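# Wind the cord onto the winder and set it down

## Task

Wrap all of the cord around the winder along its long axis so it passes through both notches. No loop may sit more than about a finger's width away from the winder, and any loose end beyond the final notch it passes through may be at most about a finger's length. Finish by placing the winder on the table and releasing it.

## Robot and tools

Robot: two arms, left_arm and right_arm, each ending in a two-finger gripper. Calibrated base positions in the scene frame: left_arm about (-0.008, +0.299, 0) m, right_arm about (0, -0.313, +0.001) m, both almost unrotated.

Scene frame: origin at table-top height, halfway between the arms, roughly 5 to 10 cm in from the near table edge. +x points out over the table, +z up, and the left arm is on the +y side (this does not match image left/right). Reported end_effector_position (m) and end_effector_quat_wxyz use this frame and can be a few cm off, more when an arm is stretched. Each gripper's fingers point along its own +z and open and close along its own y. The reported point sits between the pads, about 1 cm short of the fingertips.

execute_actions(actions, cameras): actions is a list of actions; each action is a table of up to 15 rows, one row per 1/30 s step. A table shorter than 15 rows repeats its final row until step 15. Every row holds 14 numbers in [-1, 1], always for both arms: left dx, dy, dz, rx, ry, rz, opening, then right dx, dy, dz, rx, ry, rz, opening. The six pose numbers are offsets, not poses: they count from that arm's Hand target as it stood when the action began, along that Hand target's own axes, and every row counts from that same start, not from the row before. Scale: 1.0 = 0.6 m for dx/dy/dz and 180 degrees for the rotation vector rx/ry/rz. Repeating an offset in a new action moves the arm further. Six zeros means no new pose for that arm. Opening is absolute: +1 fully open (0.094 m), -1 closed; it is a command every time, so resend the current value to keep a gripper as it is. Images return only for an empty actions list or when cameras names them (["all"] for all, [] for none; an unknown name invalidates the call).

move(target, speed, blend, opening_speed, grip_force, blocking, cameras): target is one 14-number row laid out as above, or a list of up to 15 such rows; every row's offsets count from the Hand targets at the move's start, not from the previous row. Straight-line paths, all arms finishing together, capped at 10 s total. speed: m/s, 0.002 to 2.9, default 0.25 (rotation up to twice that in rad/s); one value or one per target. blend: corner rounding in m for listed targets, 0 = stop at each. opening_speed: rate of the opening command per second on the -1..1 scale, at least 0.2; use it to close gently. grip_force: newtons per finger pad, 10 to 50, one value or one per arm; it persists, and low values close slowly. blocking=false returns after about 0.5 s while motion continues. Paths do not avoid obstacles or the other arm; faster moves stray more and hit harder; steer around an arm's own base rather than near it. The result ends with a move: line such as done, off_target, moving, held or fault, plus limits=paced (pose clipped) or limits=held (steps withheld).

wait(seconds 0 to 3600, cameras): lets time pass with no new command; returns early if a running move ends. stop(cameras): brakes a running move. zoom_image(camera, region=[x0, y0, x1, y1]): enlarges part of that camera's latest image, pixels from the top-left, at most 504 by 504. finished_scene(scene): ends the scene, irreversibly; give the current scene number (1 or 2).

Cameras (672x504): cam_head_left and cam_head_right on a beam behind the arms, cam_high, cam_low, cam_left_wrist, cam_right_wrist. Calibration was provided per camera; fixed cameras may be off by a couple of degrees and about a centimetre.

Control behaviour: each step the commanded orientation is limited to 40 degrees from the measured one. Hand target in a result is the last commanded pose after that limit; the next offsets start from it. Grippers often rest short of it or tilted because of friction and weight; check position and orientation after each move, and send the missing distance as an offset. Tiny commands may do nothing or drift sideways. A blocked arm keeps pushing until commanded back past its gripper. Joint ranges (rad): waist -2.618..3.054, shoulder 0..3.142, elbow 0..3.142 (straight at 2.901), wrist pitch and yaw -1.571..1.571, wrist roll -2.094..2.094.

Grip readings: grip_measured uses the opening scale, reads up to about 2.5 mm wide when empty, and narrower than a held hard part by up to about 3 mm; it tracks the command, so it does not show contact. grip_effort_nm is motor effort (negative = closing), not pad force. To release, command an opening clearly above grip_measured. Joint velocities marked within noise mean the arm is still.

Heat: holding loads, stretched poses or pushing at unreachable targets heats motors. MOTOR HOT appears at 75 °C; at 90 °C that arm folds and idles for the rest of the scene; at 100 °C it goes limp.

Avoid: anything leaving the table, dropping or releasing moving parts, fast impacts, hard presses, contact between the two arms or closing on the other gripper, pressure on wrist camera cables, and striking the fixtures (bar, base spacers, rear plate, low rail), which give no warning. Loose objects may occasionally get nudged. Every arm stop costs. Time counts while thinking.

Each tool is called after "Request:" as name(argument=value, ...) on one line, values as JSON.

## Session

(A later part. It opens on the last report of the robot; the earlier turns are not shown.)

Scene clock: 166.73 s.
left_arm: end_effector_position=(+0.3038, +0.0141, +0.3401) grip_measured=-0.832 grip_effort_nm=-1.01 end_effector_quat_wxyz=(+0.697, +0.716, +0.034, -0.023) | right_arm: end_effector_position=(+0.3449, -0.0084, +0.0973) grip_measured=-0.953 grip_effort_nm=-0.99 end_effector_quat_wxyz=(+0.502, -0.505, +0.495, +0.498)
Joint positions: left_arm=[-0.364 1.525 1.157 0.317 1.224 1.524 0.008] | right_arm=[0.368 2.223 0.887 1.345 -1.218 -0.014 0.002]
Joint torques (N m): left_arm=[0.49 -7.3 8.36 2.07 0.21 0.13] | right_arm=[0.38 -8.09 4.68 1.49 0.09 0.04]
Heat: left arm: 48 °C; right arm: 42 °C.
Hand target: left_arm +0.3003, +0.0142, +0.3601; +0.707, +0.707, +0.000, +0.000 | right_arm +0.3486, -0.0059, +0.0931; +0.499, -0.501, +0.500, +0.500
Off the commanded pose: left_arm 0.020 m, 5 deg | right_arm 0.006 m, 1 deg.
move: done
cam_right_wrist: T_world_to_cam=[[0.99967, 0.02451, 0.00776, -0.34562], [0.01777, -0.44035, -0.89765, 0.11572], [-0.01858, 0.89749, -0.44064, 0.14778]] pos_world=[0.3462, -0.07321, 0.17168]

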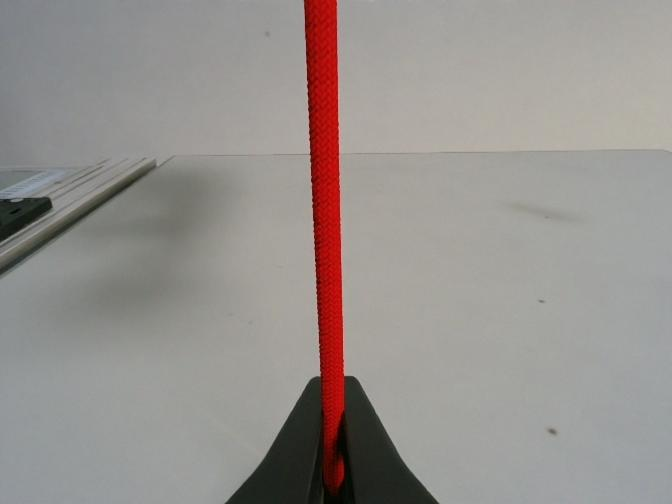

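Request:
move(target=[[0,0,0,0,0,0,-0.92,-0.1198,0.2727,0.0098,0,0,0,-1],[0,0,0,0,0,0,-0.92,-0.3282,0.3643,0.0098,0,0,0,-1],[0,0,0,0,0,0,-0.92,-0.5248,0.351,0.0098,0,0,0,-1]], speed=0.25, blend=[0.04,0.04,0], cameras=["cam_right_wrist","cam_high","cam_head_left"])

Request:
zoom_image(camera="cam_high", region=[332, 90, 432, 250])

Scene clock: 170.30 s.
left_arm: end_effector_position=(+0.3001, +0.0140, +0.3422) grip_measured=-0.832 grip_effort_nm=-1.00 end_effector_quat_wxyz=(+0.699, +0.714, +0.022, -0.026) | right_arm: end_effector_position=(+0.1395, -0.0006, +0.3999) grip_measured=-0.954 grip_effort_nm=-1.05 end_effector_quat_wxyz=(+0.492, -0.497, +0.508, +0.503)
Joint positions: left_arm=[-0.364 1.525 1.157 0.331 1.246 1.524 0.008] | right_arm=[0.795 0.997 1.029 -0.043 -0.783 0.007 0.002]
Joint torques (N m): left_arm=[0.49 -7.23 8.29 1.96 -0.04 0.08] | right_arm=[0.88 -1.33 7.9 1.71 0.04 -0.24]
Heat: left arm: 48 °C; right arm: 42 °C.
Hand target: left_arm +0.3003, +0.0142, +0.3601; +0.707, +0.707, +0.000, -0.001 | right_arm +0.1380, +0.0005, +0.4079; +0.499, -0.501, +0.500, +0.500
Off the commanded pose: left_arm 0.018 m, 4 deg | right_arm 0.008 m, 1 deg.
move: done
cam_right_wrist: T_world_to_cam=[[0.99945, 0.01589, -0.02924, -0.12804], [-0.01897, -0.44983, -0.89291, 0.39767], [-0.02734, 0.89297, -0.44928, 0.27492]] pos_world=[0.14303, -0.06457, 0.47486]
Images, in order (width x height): cam_head_left 672x504, cam_high 672x504, cam_right_wrist 672x504.

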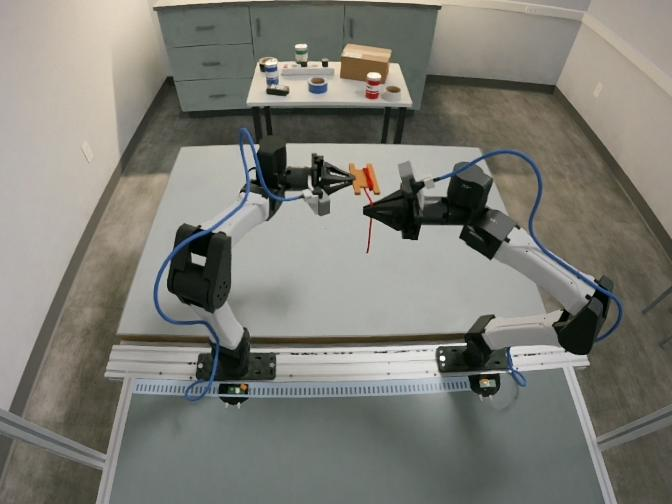

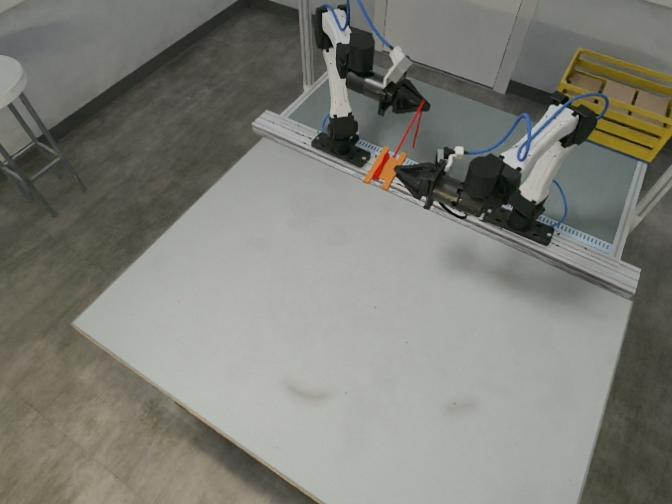

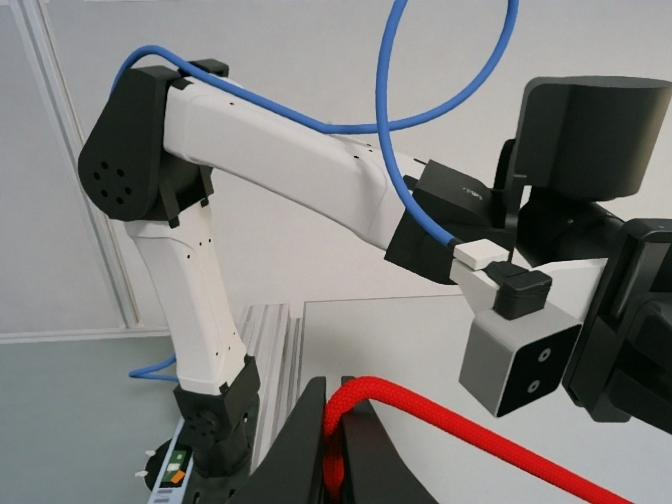

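Scaled by 3.150 from the camera's image (finer frame: 960x720).

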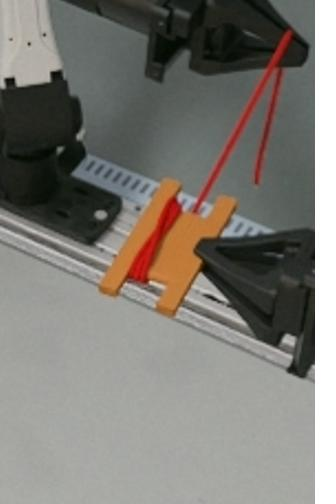

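Request:
move(target=[[0,0,0,0,0,0,-0.92,-0.0118,-0.0367,-0.1175,0,0,0,-1],[0,0,0,0,0,0,-0.92,-0.0368,-0.17,-0.1258,0,0,0,-1],[0,0,0,0,0,0,-0.92,0.0215,-0.4117,-0.1258,0,0,0,-1],[0,0,0,0,0,0,-0.92,0.0715,-0.4167,0.0042,0,0,0,-1],[0,0,0,0,0,0,-0.92,0.1798,-0.4167,0.0042,0,0,0,-1]], speed=0.2, blend=[0.02,0.03,0.01,0.02,0], cameras=["cam_high","cam_right_wrist","cam_head_left","cam_low"])

Request:
zoom_image(camera="cam_high", region=[332, 90, 432, 250])

Scene clock: 174.47 s.
left_arm: end_effector_position=(+0.3011, +0.0140, +0.3421) grip_measured=-0.832 grip_effort_nm=-1.01 end_effector_quat_wxyz=(+0.699, +0.714, +0.024, -0.024) | right_arm: end_effector_position=(+0.3863, -0.0003, +0.3102) grip_measured=-0.954 grip_effort_nm=-1.05 end_effector_quat_wxyz=(+0.505, -0.506, +0.494, +0.496)
Joint positions: left_arm=[-0.364 1.525 1.157 0.331 1.24 1.524 0.008] | right_arm=[0.352 1.835 1.368 0.48 -1.23 -0.017 0.002]
Joint torques (N m): left_arm=[0.51 -7.2 8.28 1.96 0.05 0.09] | right_arm=[0.76 -7.73 4.9 1.61 0.06 0.04]
Heat: left arm: 48 °C; right arm: 42 °C.
Hand target: left_arm +0.3003, +0.0142, +0.3601; +0.707, +0.707, +0.000, +0.000 | right_arm +0.3880, +0.0031, +0.3001; +0.499, -0.501, +0.500, +0.500
Off the commanded pose: left_arm 0.018 m, 4 deg | right_arm 0.011 m, 1 deg.
move: off_target (right_arm)
cam_right_wrist: T_world_to_cam=[[0.9997, 0.02029, 0.01403, -0.39082], [0.02152, -0.43931, -0.89808, 0.30836], [-0.01206, 0.89811, -0.43961, 0.23217]] pos_world=[0.38687, -0.06512, 0.38448]
Images, in order (width x height): cam_head_left 672x504, cam_high 672x504, cam_low 672x504, cam_right_wrist 672x504.

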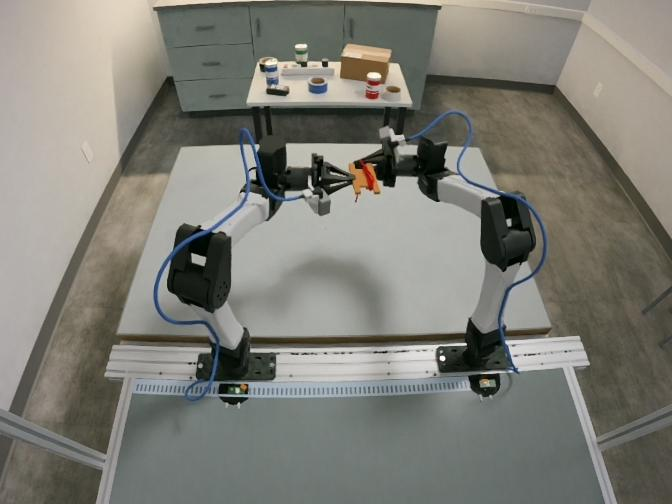

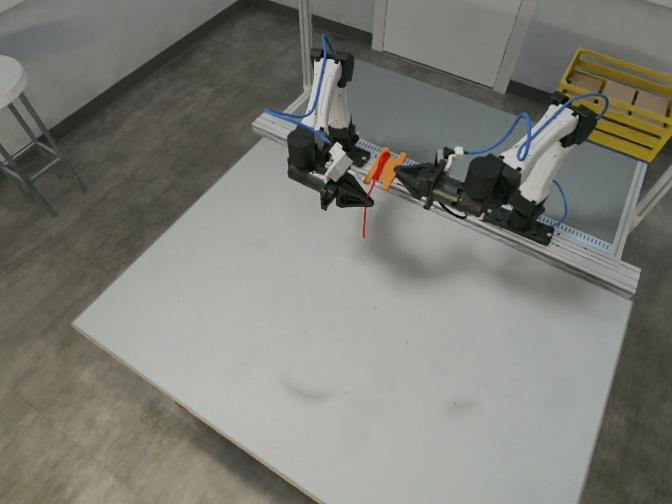

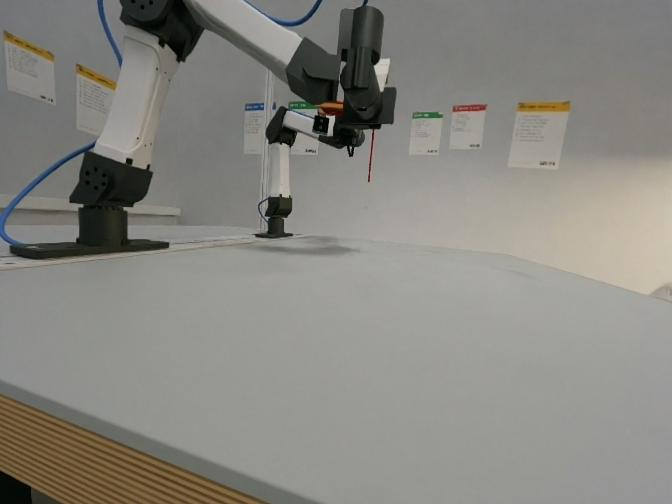

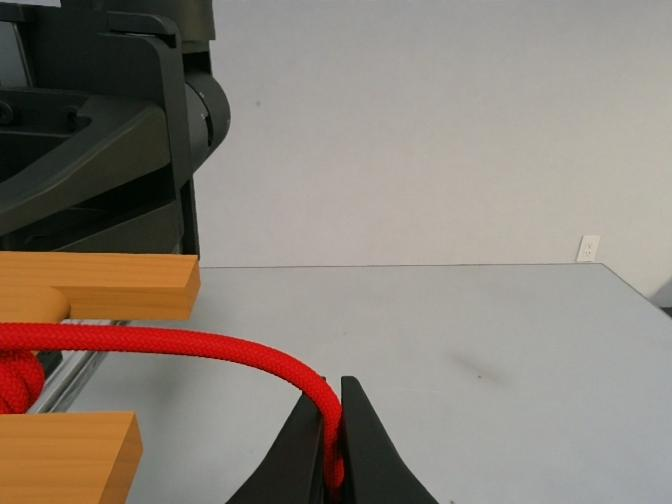

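Scaled by 3.150 from the camera's image (finer frame: 960x720).

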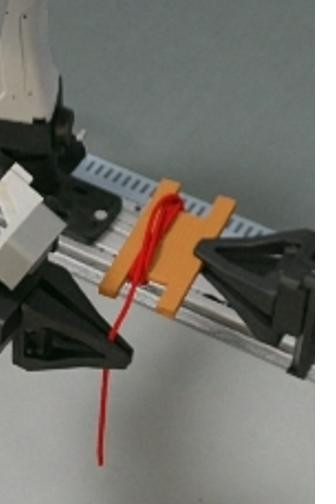

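Request:
move(target=[[0,0,0,0,0,0,-0.92,0.0952,0.08,-0.0218,0,0,0,-1]], speed=0.15, cameras=["cam_right_wrist","cam_high","cam_low"])

Request:
zoom_image(camera="cam_low", region=[300, 80, 440, 280])

Scene clock: 181.63 s.
left_arm: end_effector_position=(+0.3027, +0.0141, +0.3384) grip_measured=-0.832 grip_effort_nm=-1.01 end_effector_quat_wxyz=(+0.695, +0.717, +0.037, -0.029) | right_arm: end_effector_position=(+0.3421, -0.0113, +0.2489) grip_measured=-0.954 grip_effort_nm=-1.05 end_effector_quat_wxyz=(+0.506, -0.507, +0.492, +0.495)
Joint positions: left_arm=[-0.364 1.525 1.157 0.303 1.23 1.524 0.008] | right_arm=[0.364 1.762 1.011 0.768 -1.219 -0.017 0.002]
Joint torques (N m): left_arm=[0.49 -7.39 8.4 2.18 0.15 0.13] | right_arm=[0.8 -7.92 4.15 1.53 0.09 0]
Heat: left arm: 49 °C; right arm: 42 °C.
Hand target: left_arm +0.3003, +0.0142, +0.3601; +0.707, +0.707, +0.000, +0.000 | right_arm +0.3400, -0.0101, +0.2429; +0.499, -0.501, +0.500, +0.500
Off the commanded pose: left_arm 0.022 m, 6 deg | right_arm 0.006 m, 1 deg.
move: done
cam_right_wrist: T_world_to_cam=[[0.9996, 0.02176, 0.01834, -0.34658], [0.02602, -0.4378, -0.89869, 0.24807], [-0.01152, 0.89881, -0.43819, 0.21403]] pos_world=[0.34245, -0.07622, 0.32308]
Images, in order (width x height): cam_high 672x504, cam_low 672x504, cam_right_wrist 672x504.

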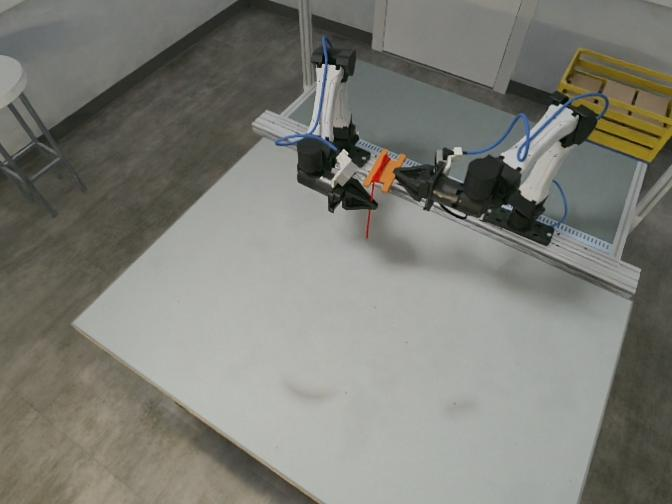

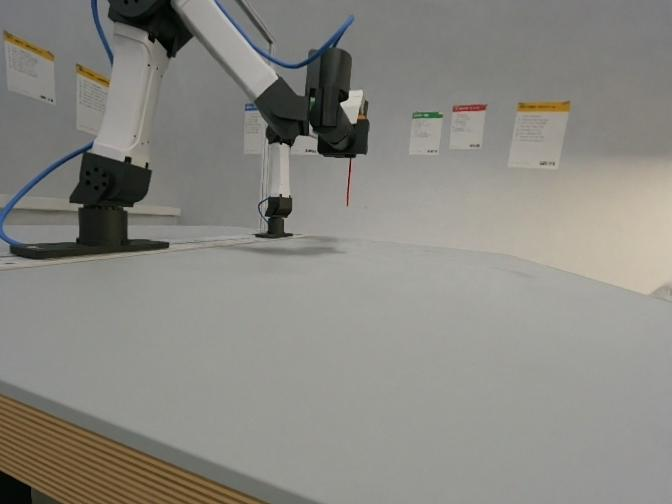

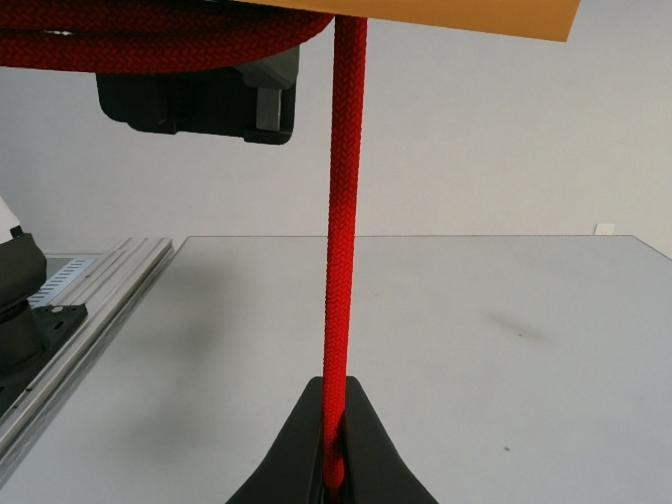

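Scaled by 2.520 from the camera's image (finer frame: 960x720).

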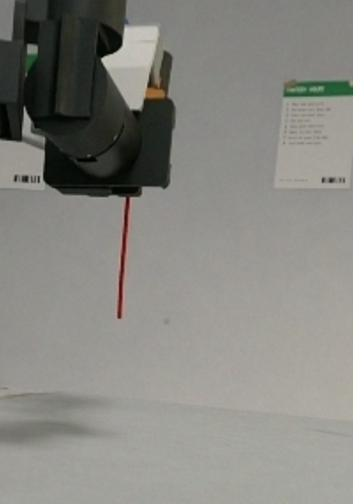

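Request:
move(target=[[0,0,0,0,0,0,-0.92,0,0,0,0,0,0,-0.55],[0,0,0,0,0,0,-0.92,0.1967,-0.005,0,0,0,0,-0.55]], speed=0.15, cameras=["cam_right_wrist","cam_low"])

Request:
zoom_image(camera="cam_right_wrist", region=[220, 264, 460, 504])

Request:
zoom_image(camera="cam_low", region=[300, 120, 420, 280])

Scene clock: 185.47 s.
left_arm: end_effector_position=(+0.3028, +0.0141, +0.3403) grip_measured=-0.832 grip_effort_nm=-1.01 end_effector_quat_wxyz=(+0.697, +0.716, +0.032, -0.025) | right_arm: end_effector_position=(+0.3442, -0.0105, +0.1320) grip_measured=-0.552 grip_effort_nm=0.06 end_effector_quat_wxyz=(+0.503, -0.505, +0.495, +0.497)
Joint positions: left_arm=[-0.364 1.525 1.157 0.318 1.23 1.524 0.008] | right_arm=[0.364 2.092 0.879 1.219 -1.219 -0.018 0.021]
Joint torques (N m): left_arm=[0.5 -7.27 8.36 2.07 0.15 0.11] | right_arm=[0.58 -7.58 3.28 1.7 0.04 0.03]
Heat: left arm: 49 °C; right arm: 42 °C.
Hand target: left_arm +0.3003, +0.0142, +0.3601; +0.707, +0.707, +0.000, -0.001 | right_arm +0.3430, -0.0105, +0.1250; +0.499, -0.501, +0.500, +0.500
Off the commanded pose: left_arm 0.020 m, 5 deg | right_arm 0.007 m, 1 deg.
move: done
cam_right_wrist: T_world_to_cam=[[0.99973, 0.02137, 0.00904, -0.34536], [0.01754, -0.44129, -0.89719, 0.14601], [-0.01519, 0.89711, -0.44155, 0.16388]] pos_world=[0.34519, -0.07521, 0.20648]
Images, in order (width x height): cam_low 672x504, cam_right_wrist 672x504.

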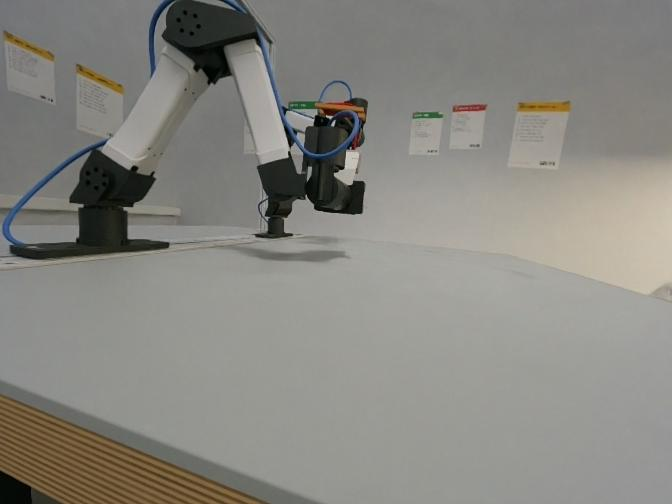

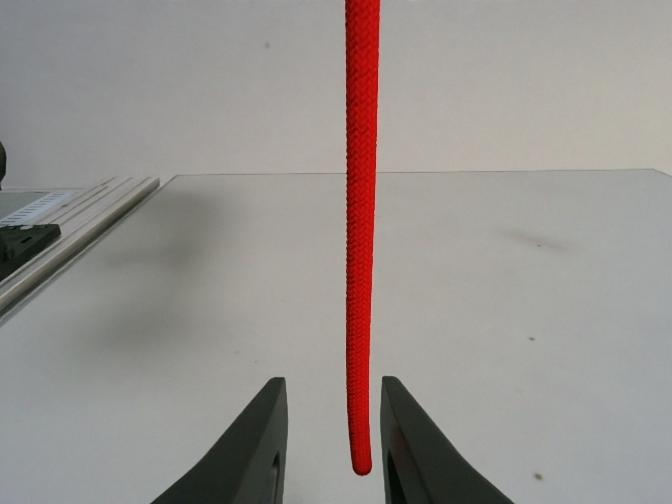

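Scaled by 2.100 from the camera's image (finer frame: 960x720).

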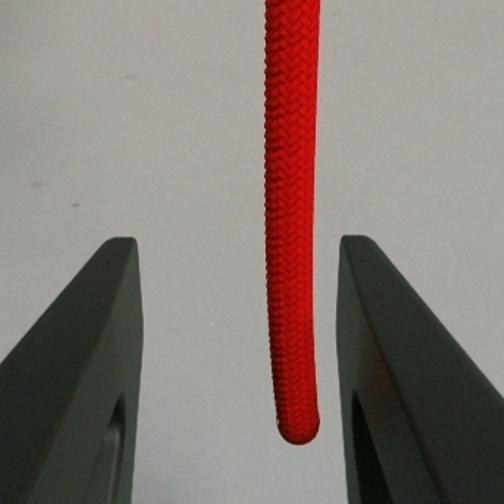

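Scaled by 3.150 from the camera's image (finer frame: 960x720).

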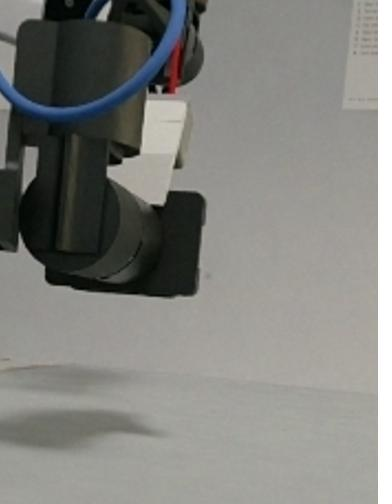

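Request:
move(target=[[0,0,0,0,0,0,-0.92,-0.05,-0.0067,-0.0217,0,0,0,-0.55],[0,0,0,0,0,0,-0.92,-0.015,-0.0067,-0.0217,0,0,0,-0.55]], speed=0.15, cameras=["cam_right_wrist"])

Request:
zoom_image(camera="cam_right_wrist", region=[220, 264, 460, 504])

Scene clock: 189.43 s.
left_arm: end_effector_position=(+0.3028, +0.0141, +0.3403) grip_measured=-0.832 grip_effort_nm=-1.00 end_effector_quat_wxyz=(+0.697, +0.716, +0.032, -0.025) | right_arm: end_effector_position=(+0.3479, -0.0212, +0.1410) grip_measured=-0.552 grip_effort_nm=0.07 end_effector_quat_wxyz=(+0.500, -0.500, +0.500, +0.499)
Joint positions: left_arm=[-0.364 1.525 1.157 0.318 1.23 1.524 0.008] | right_arm=[0.334 2.059 0.879 1.187 -1.245 -0.003 0.021]
Joint torques (N m): left_arm=[0.47 -7.3 8.39 2.07 0.15 0.11] | right_arm=[-0.2 -7.49 3.32 1.67 -0.04 -0.13]
Heat: left arm: 49 °C; right arm: 42 °C.
Hand target: left_arm +0.3003, +0.0142, +0.3601; +0.707, +0.707, +0.000, -0.001 | right_arm +0.3470, -0.0234, +0.1340; +0.499, -0.501, +0.500, +0.500
Off the commanded pose: left_arm 0.020 m, 5 deg | right_arm 0.007 m, 0 deg.
move: done
cam_right_wrist: T_world_to_cam=[[0.99984, 0.01719, -0.00582, -0.34695], [0.00236, -0.44143, -0.89729, 0.15459], [-0.018, 0.89713, -0.44139, 0.17847]] pos_world=[0.34974, -0.08591, 0.21547]

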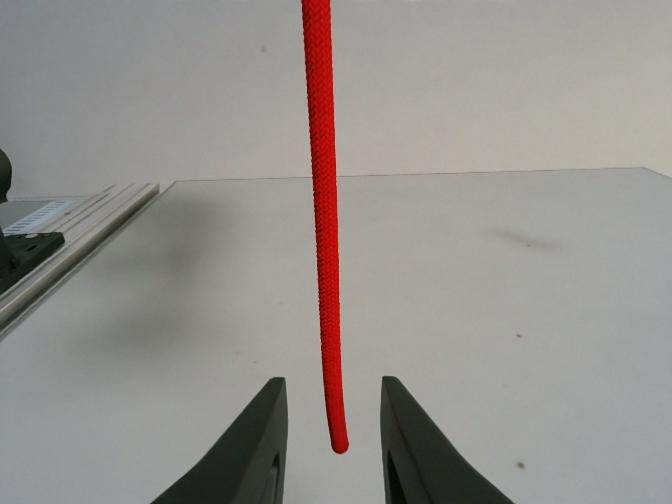

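Scaled by 2.100 from the camera's image (finer frame: 960x720).

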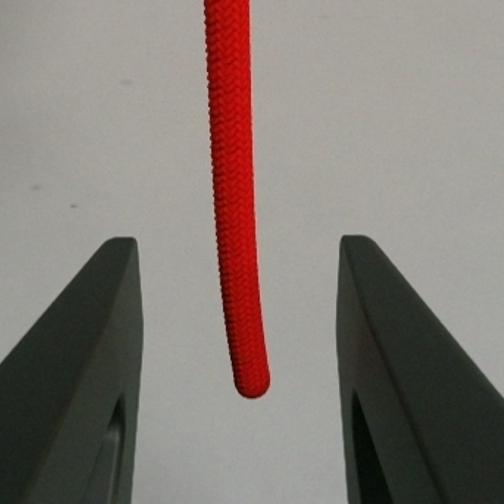

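Request:
move(target=[[0,0,0,0,0,0,-0.92,0,0,0,0,0,0,-1]], speed=0.15, cameras=["cam_right_wrist"])

Request:
zoom_image(camera="cam_right_wrist", region=[220, 264, 460, 504])

Scene clock: 190.23 s.
left_arm: end_effector_position=(+0.3028, +0.0141, +0.3403) grip_measured=-0.832 grip_effort_nm=-1.01 end_effector_quat_wxyz=(+0.697, +0.716, +0.032, -0.025) | right_arm: end_effector_position=(+0.3479, -0.0212, +0.1414) grip_measured=-0.969 grip_effort_nm=-0.98 end_effector_quat_wxyz=(+0.501, -0.501, +0.499, +0.499)
Joint positions: left_arm=[-0.364 1.525 1.157 0.318 1.23 1.524 0.008] | right_arm=[0.334 2.059 0.879 1.189 -1.245 -0.003 0.001]
Joint torques (N m): left_arm=[0.51 -7.25 8.42 2.08 0.14 0.11] | right_arm=[-0.05 -7.54 3.37 1.65 -0.07 -0.11]
Heat: left arm: 49 °C; right arm: 42 °C.
Hand target: left_arm +0.3003, +0.0142, +0.3601; +0.707, +0.707, +0.000, -0.001 | right_arm +0.3470, -0.0234, +0.1340; +0.499, -0.501, +0.500, +0.500
Off the commanded pose: left_arm 0.020 m, 5 deg | right_arm 0.008 m, 0 deg.
move: done
cam_right_wrist: T_world_to_cam=[[0.99985, 0.0172, -0.00326, -0.34739], [0.00466, -0.44062, -0.89768, 0.15421], [-0.01688, 0.89753, -0.44063, 0.17808]] pos_world=[0.34963, -0.08591, 0.21577]

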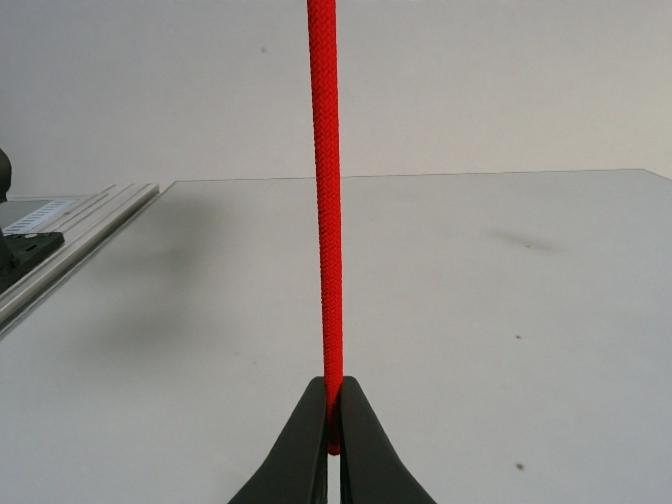

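Scaled by 2.100 from the camera's image (finer frame: 960x720).

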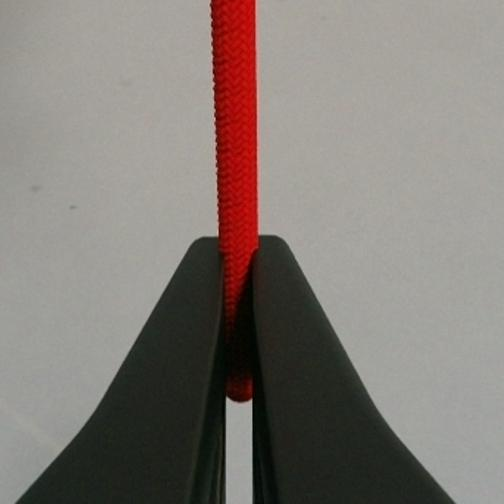

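Request:
move(target=[[0,0,0,0,0,0,-0.92,-0.1017,0.2283,0.019,0,0,0,-1],[0,0,0,0,0,0,-0.92,-0.2767,0.32,0.019,0,0,0,-1],[0,0,0,0,0,0,-0.92,-0.43,0.2817,0.0057,0,0,0,-1]], speed=0.22, blend=[0.03,0.03,0], cameras=["cam_right_wrist","cam_high","cam_low"])

Request:
zoom_image(camera="cam_high", region=[332, 90, 432, 250])

Request:
zoom_image(camera="cam_low", region=[250, 60, 370, 180])

Scene clock: 199.50 s.
left_arm: end_effector_position=(+0.2998, +0.0140, +0.3425) grip_measured=-0.832 grip_effort_nm=-1.01 end_effector_quat_wxyz=(+0.699, +0.714, +0.020, -0.026) | right_arm: end_effector_position=(+0.1806, -0.0205, +0.3838) grip_measured=-0.972 grip_effort_nm=-1.05 end_effector_quat_wxyz=(+0.495, -0.492, +0.512, +0.500)
Joint positions: left_arm=[-0.364 1.525 1.157 0.334 1.248 1.524 0.008] | right_arm=[0.597 1.051 0.988 0.052 -0.968 0.009 0.001]
Joint torques (N m): left_arm=[0.53 -7.2 8.31 1.95 -0.05 0.08] | right_arm=[0.53 -1.87 8.08 1.55 -0.13 -0.21]
Heat: left arm: 49 °C; right arm: 42 °C.
Hand target: left_arm +0.3003, +0.0142, +0.3601; +0.707, +0.707, +0.000, -0.001 | right_arm +0.1781, -0.0196, +0.3919; +0.499, -0.501, +0.500, +0.500
Off the commanded pose: left_arm 0.018 m, 4 deg | right_arm 0.009 m, 2 deg.
move: done
cam_right_wrist: T_world_to_cam=[[0.99946, 0.00289, -0.0326, -0.16822], [-0.02785, -0.44846, -0.89337, 0.37692], [-0.0172, 0.8938, -0.44814, 0.28431]] pos_world=[0.18352, -0.08459, 0.45865]
Images, in order (width x height): cam_high 672x504, cam_low 672x504, cam_right_wrist 672x504.

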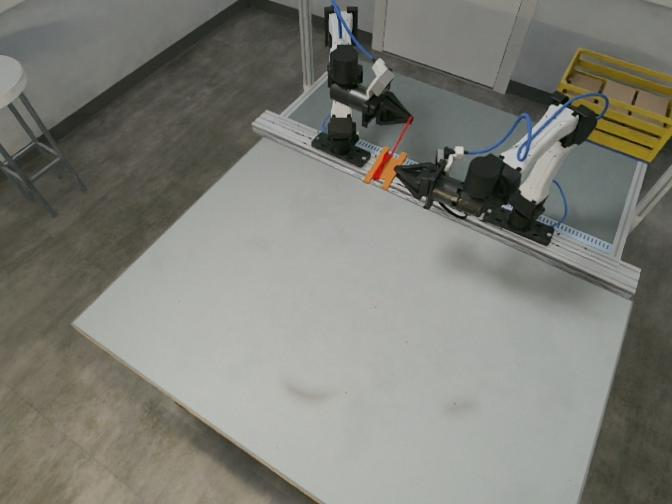

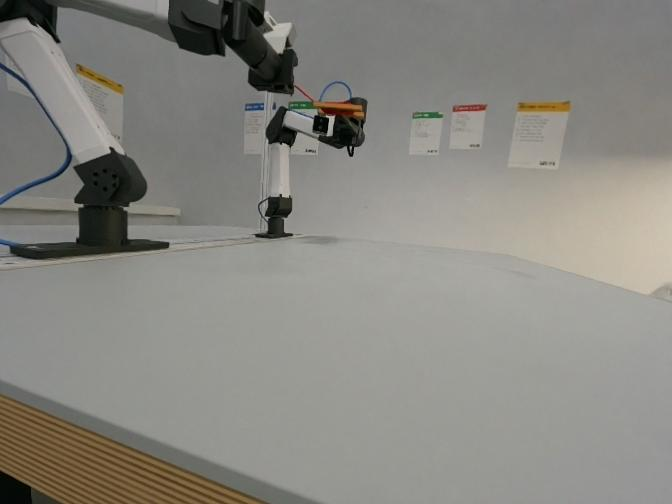

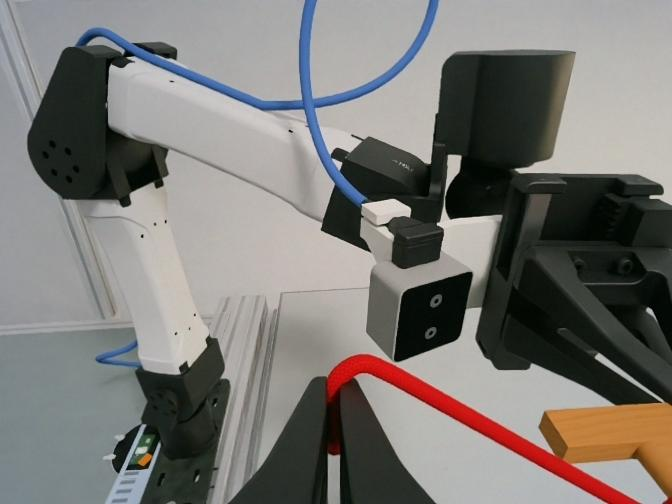

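Scaled by 3.150 from the camera's image (finer frame: 960x720).

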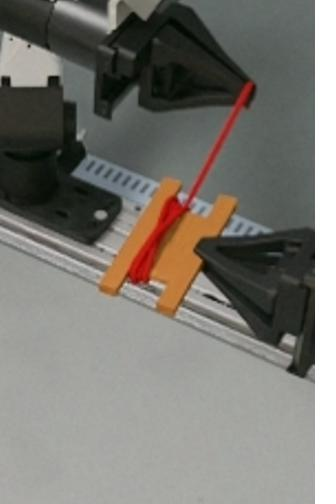

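Scaled by 4.200 from the camera's image (finer frame: 960x720).

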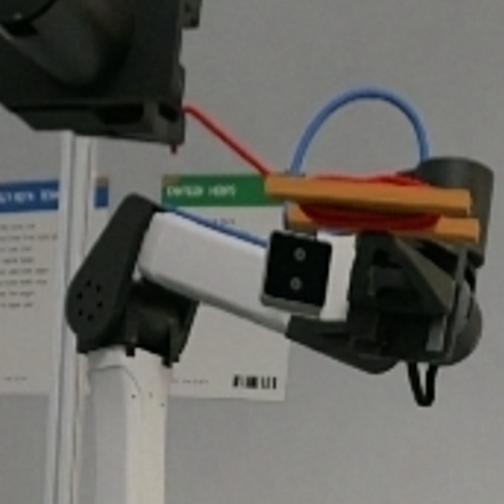

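Request:
move(target=[[0,0,0,0,0,0,-0.92,-0.0135,-0.0448,-0.0507,0,0,0,-1],[0,0,0,0,0,0,-0.92,-0.0385,-0.1482,-0.0507,0,0,0,-1],[0,0,0,0,0,0,-0.92,-0.0218,-0.2448,-0.0423,0,0,-0.25,-1],[0,0,0,0,0,0,-0.92,-0.0052,-0.2898,-0.0257,0,0,-0.5,-1]], speed=0.3, blend=[0.02,0.03,0.03,0], cameras=["cam_right_wrist","cam_high","cam_low","cam_left_wrist"])

Request:
zoom_image(camera="cam_high", region=[332, 90, 432, 250])

Request:
zoom_image(camera="cam_low", region=[280, 50, 400, 170])

Scene clock: 204.50 s.
left_arm: end_effector_position=(+0.3010, +0.0140, +0.3424) grip_measured=-0.832 grip_effort_nm=-1.01 end_effector_quat_wxyz=(+0.699, +0.714, +0.023, -0.023) | right_arm: end_effector_position=(+0.3502, -0.0352, +0.3929) grip_measured=-0.972 grip_effort_nm=-1.04 end_effector_quat_wxyz=(+0.708, -0.706, +0.004, -0.001)
Joint positions: left_arm=[-0.364 1.525 1.157 0.334 1.241 1.524 0.008] | right_arm=[0.296 1.629 1.454 0.193 -1.275 -1.557 0.001]
Joint torques (N m): left_arm=[0.5 -7.2 8.28 1.94 0.04 0.07] | right_arm=[0.28 -6.11 7.86 1.29 -0.11 -0.03]
Heat: left arm: 49 °C; right arm: 42 °C.
Hand target: left_arm +0.3003, +0.0142, +0.3601; +0.707, +0.707, +0.000, +0.000 | right_arm +0.3518, -0.0347, +0.3952; +0.706, -0.708, -0.001, +0.001
Off the commanded pose: left_arm 0.018 m, 4 deg | right_arm 0.003 m, 1 deg.
move: done
cam_left_wrist: T_world_to_cam=[[-0.09142, 0.03267, -0.99528, 0.36734], [0.91523, 0.39662, -0.07105, -0.21712], [0.39243, -0.9174, -0.06616, 0.00374]] pos_world=[0.23083, 0.07755, 0.35043]
cam_right_wrist: T_world_to_cam=[[0.01113, 0.01527, 0.99982, -0.39653], [0.89446, -0.44713, -0.00313, -0.28947], [0.447, 0.89434, -0.01863, -0.02682]] pos_world=[0.27533, -0.09939, 0.39505]
Images, in order (width x height): cam_high 672x504, cam_low 672x504, cam_left_wrist 672x504, cam_right_wrist 672x504.

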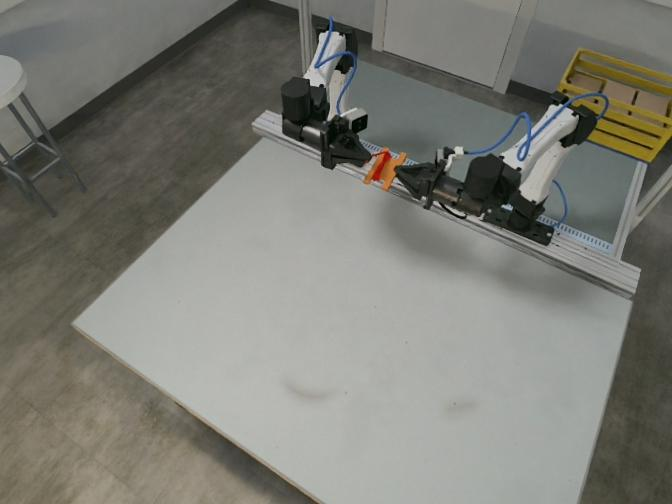

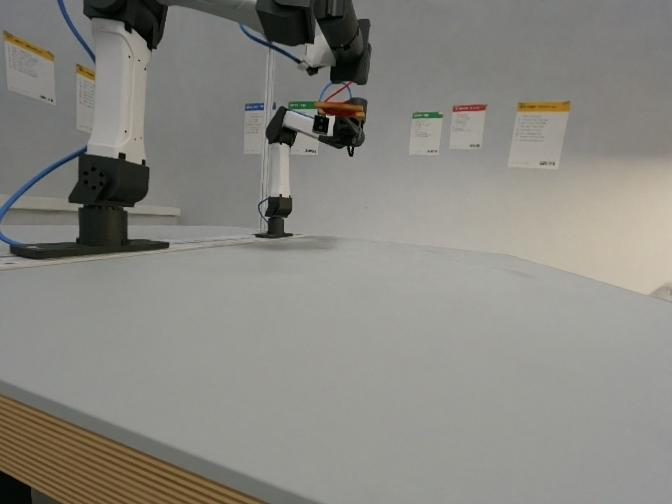

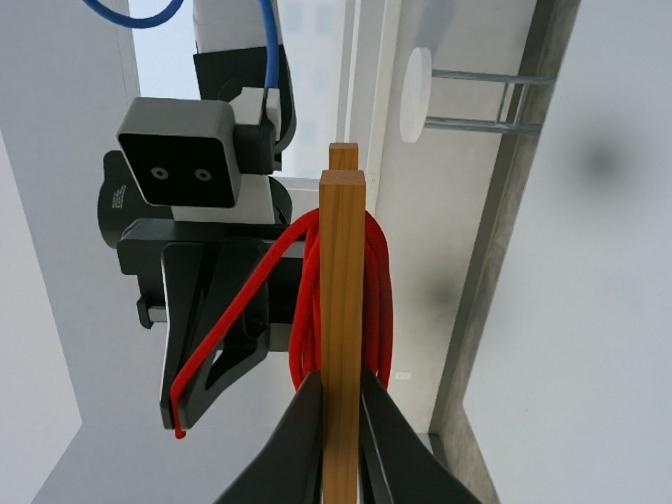

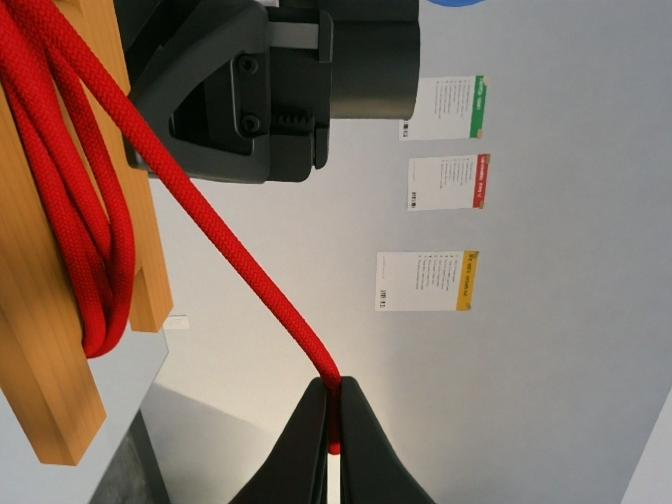

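Scaled by 3.150 from the camera's image (finer frame: 960x720).

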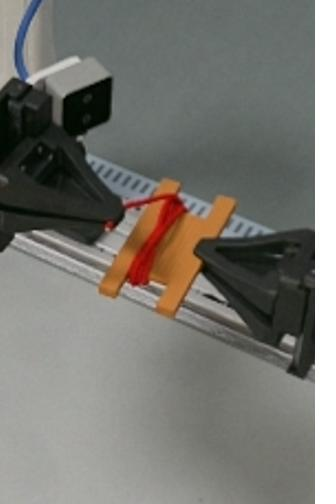

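Scaled by 4.200 from the camera's image (finer frame: 960x720).

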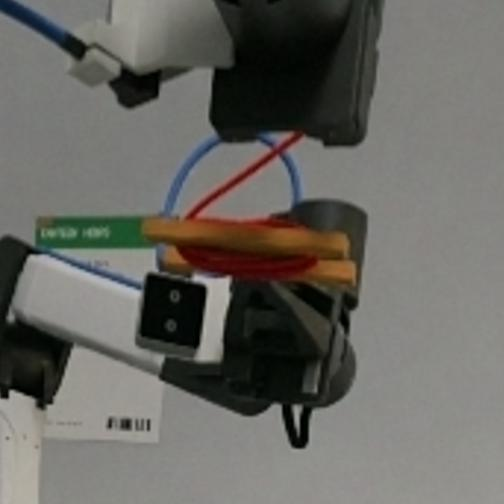

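Request:
move(target=[[0,0,0,0,0,0,-0.92,0.0353,0.047,0.0362,0,0,0,-1]], speed=0.15, cameras=["cam_right_wrist","cam_left_wrist"])

Scene clock: 206.67 s.
left_arm: end_effector_position=(+0.3018, +0.0140, +0.3424) grip_measured=-0.832 grip_effort_nm=-1.01 end_effector_quat_wxyz=(+0.699, +0.714, +0.024, -0.021) | right_arm: end_effector_position=(+0.3698, -0.0161, +0.3625) grip_measured=-0.972 grip_effort_nm=-1.04 end_effector_quat_wxyz=(+0.704, -0.710, +0.007, +0.009)
Joint positions: left_arm=[-0.364 1.525 1.157 0.334 1.236 1.524 0.008] | right_arm=[0.328 1.728 1.461 0.249 -1.253 -1.573 0.001]
Joint torques (N m): left_arm=[0.5 -7.19 8.34 1.94 0.08 0.08] | right_arm=[0.73 -6.82 7.91 1.54 0.1 -0.01]
Heat: left arm: 49 °C; right arm: 42 °C.
Hand target: left_arm +0.3003, +0.0142, +0.3601; +0.707, +0.707, +0.000, -0.001 | right_arm +0.3731, -0.0131, +0.3668; +0.706, -0.708, -0.001, +0.001
Off the commanded pose: left_arm 0.018 m, 4 deg | right_arm 0.006 m, 1 deg.
move: done
cam_left_wrist: T_world_to_cam=[[-0.09148, 0.03229, -0.99528, 0.36745], [0.91343, 0.40076, -0.07096, -0.21736], [0.39658, -0.91561, -0.06616, 0.00208]] pos_world=[0.23133, 0.07715, 0.35043]
cam_right_wrist: T_world_to_cam=[[0.02923, 0.02592, 0.99924, -0.37291], [0.89858, -0.43856, -0.01491, -0.29565], [0.43784, 0.89833, -0.03611, -0.04339]] pos_world=[0.29557, -0.08101, 0.36665]
Images, in order (width x height): cam_left_wrist 672x504, cam_right_wrist 672x504.

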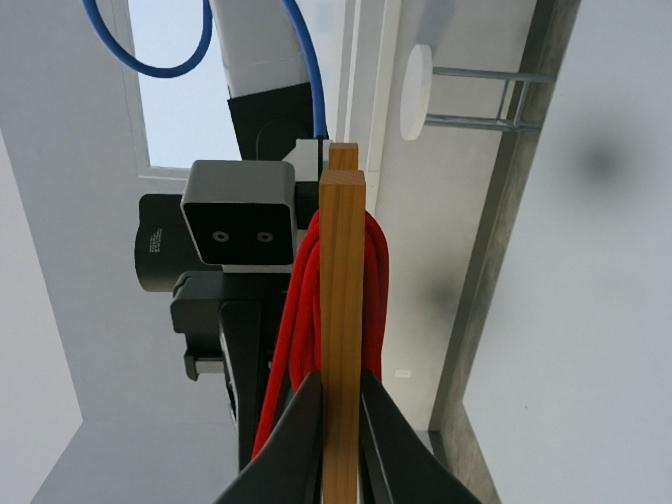

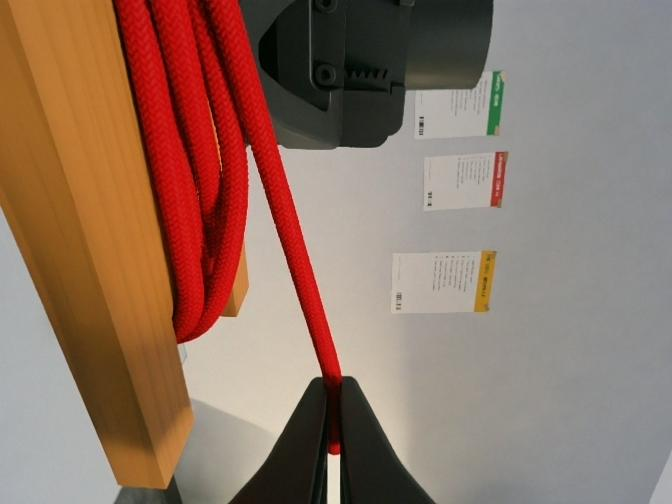

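Request:
move(target=[[0,0,0,0,0,0,-0.92,0.0065,0.0447,0.005,0,0,0,-1]], speed=0.1, cameras=["cam_right_wrist","cam_left_wrist"])

Scene clock: 209.03 s.
left_arm: end_effector_position=(+0.3019, +0.0140, +0.3424) grip_measured=-0.832 grip_effort_nm=-1.01 end_effector_quat_wxyz=(+0.699, +0.714, +0.024, -0.021) | right_arm: end_effector_position=(+0.3751, -0.0132, +0.3502) grip_measured=-0.972 grip_effort_nm=-1.05 end_effector_quat_wxyz=(+0.708, -0.706, -0.008, -0.008)
Joint positions: left_arm=[-0.364 1.525 1.157 0.334 1.236 1.524 0.008] | right_arm=[0.331 1.753 1.424 0.347 -1.248 -1.583 0.001]
Joint torques (N m): left_arm=[0.54 -7.16 8.31 1.93 0.08 0.09] | right_arm=[0.77 -7.21 4.83 1.45 0.04 0.07]
Heat: left arm: 49 °C; right arm: 42 °C.
Hand target: left_arm +0.3003, +0.0142, +0.3601; +0.707, +0.707, +0.000, -0.001 | right_arm +0.3769, -0.0100, +0.3400; +0.706, -0.708, -0.001, +0.001
Off the commanded pose: left_arm 0.018 m, 4 deg | right_arm 0.011 m, 1 deg.
move: off_target (right_arm)
cam_left_wrist: T_world_to_cam=[[-0.09153, 0.03235, -0.99528, 0.36746], [0.91325, 0.40117, -0.07095, -0.21744], [0.39698, -0.91543, -0.06626, 0.00197]] pos_world=[0.23143, 0.07715, 0.35043]
cam_right_wrist: T_world_to_cam=[[-0.01509, 0.01461, 0.99978, -0.3446], [0.89761, -0.44034, 0.01998, -0.31128], [0.44054, 0.89771, -0.00647, -0.06017]] pos_world=[0.30072, -0.07802, 0.35035]
Images, in order (width x height): cam_left_wrist 672x504, cam_right_wrist 672x504.

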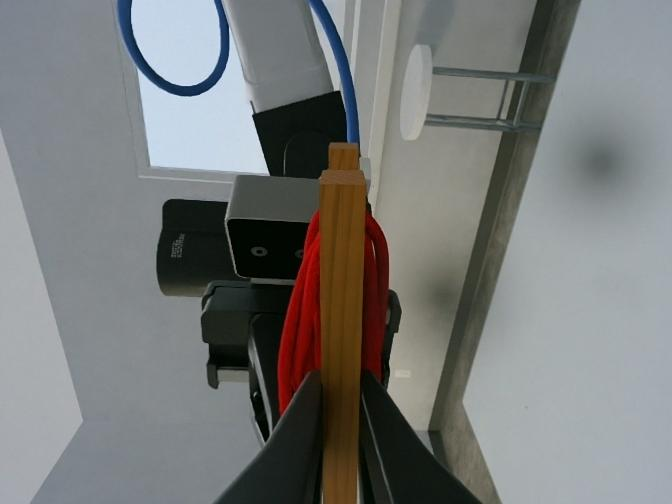

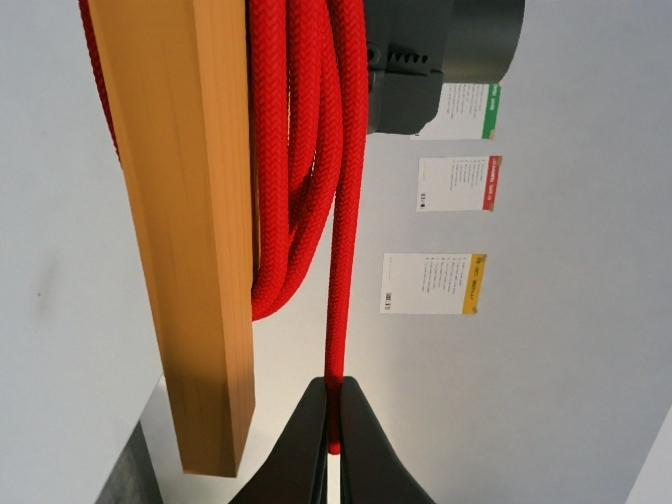

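Request:
move(target=[[0,0,0,0,0,0,-0.92,-0.0007,0.0417,0.0017,0,0,0,-1]], speed=0.1, cameras=["cam_right_wrist","cam_left_wrist","cam_high"])

Request:
zoom_image(camera="cam_high", region=[332, 90, 432, 250])

Scene clock: 210.43 s.
left_arm: end_effector_position=(+0.3020, +0.0141, +0.3374) grip_measured=-0.832 grip_effort_nm=-1.01 end_effector_quat_wxyz=(+0.694, +0.718, +0.038, -0.033) | right_arm: end_effector_position=(+0.3742, -0.0138, +0.3356) grip_measured=-0.972 grip_effort_nm=-1.04 end_effector_quat_wxyz=(+0.712, -0.701, -0.020, -0.024)
Joint positions: left_arm=[-0.364 1.525 1.157 0.295 1.234 1.524 0.008] | right_arm=[0.331 1.757 1.348 0.469 -1.242 -1.583 0.001]
Joint torques (N m): left_arm=[0.5 -7.45 8.43 2.22 0.13 0.15] | right_arm=[1.07 -6.01 4.36 1.28 0.07 0.04]
Heat: left arm: 49 °C; right arm: 41 °C.
Hand target: left_arm +0.3003, +0.0142, +0.3601; +0.707, +0.707, +0.000, +0.000 | right_arm +0.3765, -0.0091, +0.3150; +0.706, -0.708, -0.001, +0.001
Off the commanded pose: left_arm 0.023 m, 6 deg | right_arm 0.021 m, 4 deg.
move: off_target (right_arm)
cam_left_wrist: T_world_to_cam=[[-0.12781, 0.04445, -0.9908, 0.37168], [0.90917, 0.40445, -0.09913, -0.2073], [0.39633, -0.91348, -0.0921, 0.01064]] pos_world=[0.23175, 0.07704, 0.3487]
cam_right_wrist: T_world_to_cam=[[-0.05518, 0.0013, 0.99848, -0.31473], [0.89352, -0.44623, 0.04996, -0.31911], [0.44561, 0.89492, 0.02347, -0.07138]] pos_world=[0.29957, -0.07811, 0.33187]
Images, in order (width x height): cam_high 672x504, cam_left_wrist 672x504, cam_right_wrist 672x504.

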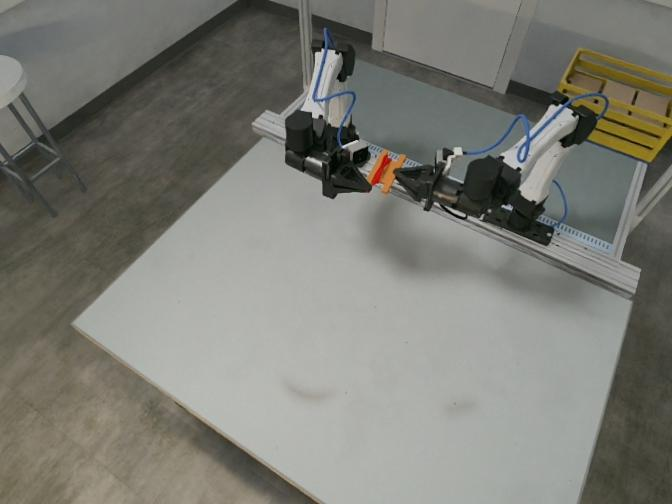

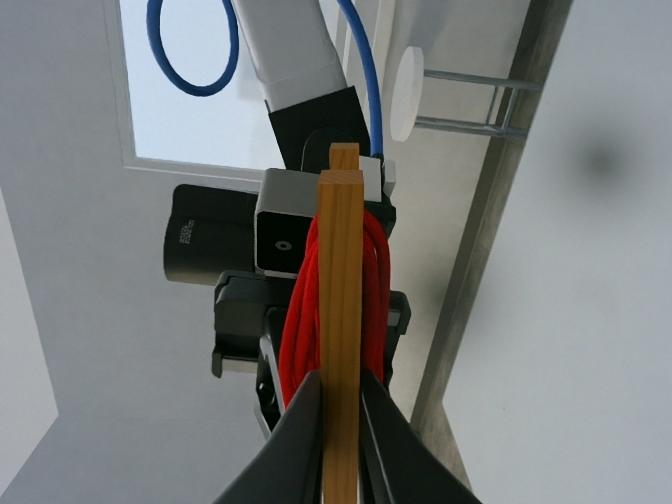

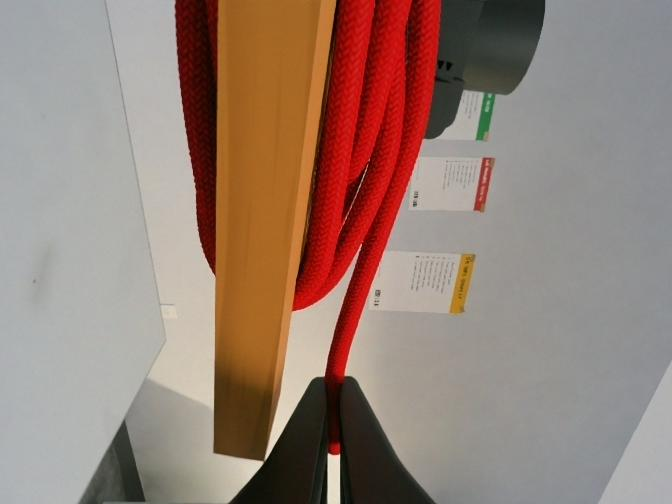

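Scaled by 3.150 from the camera's image (finer frame: 960x720).

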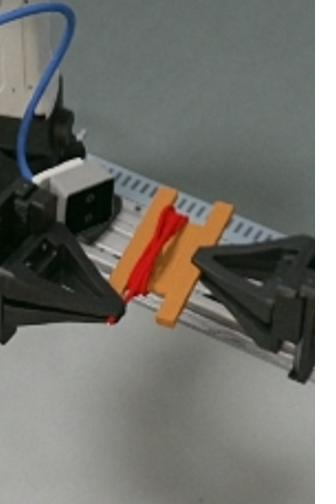

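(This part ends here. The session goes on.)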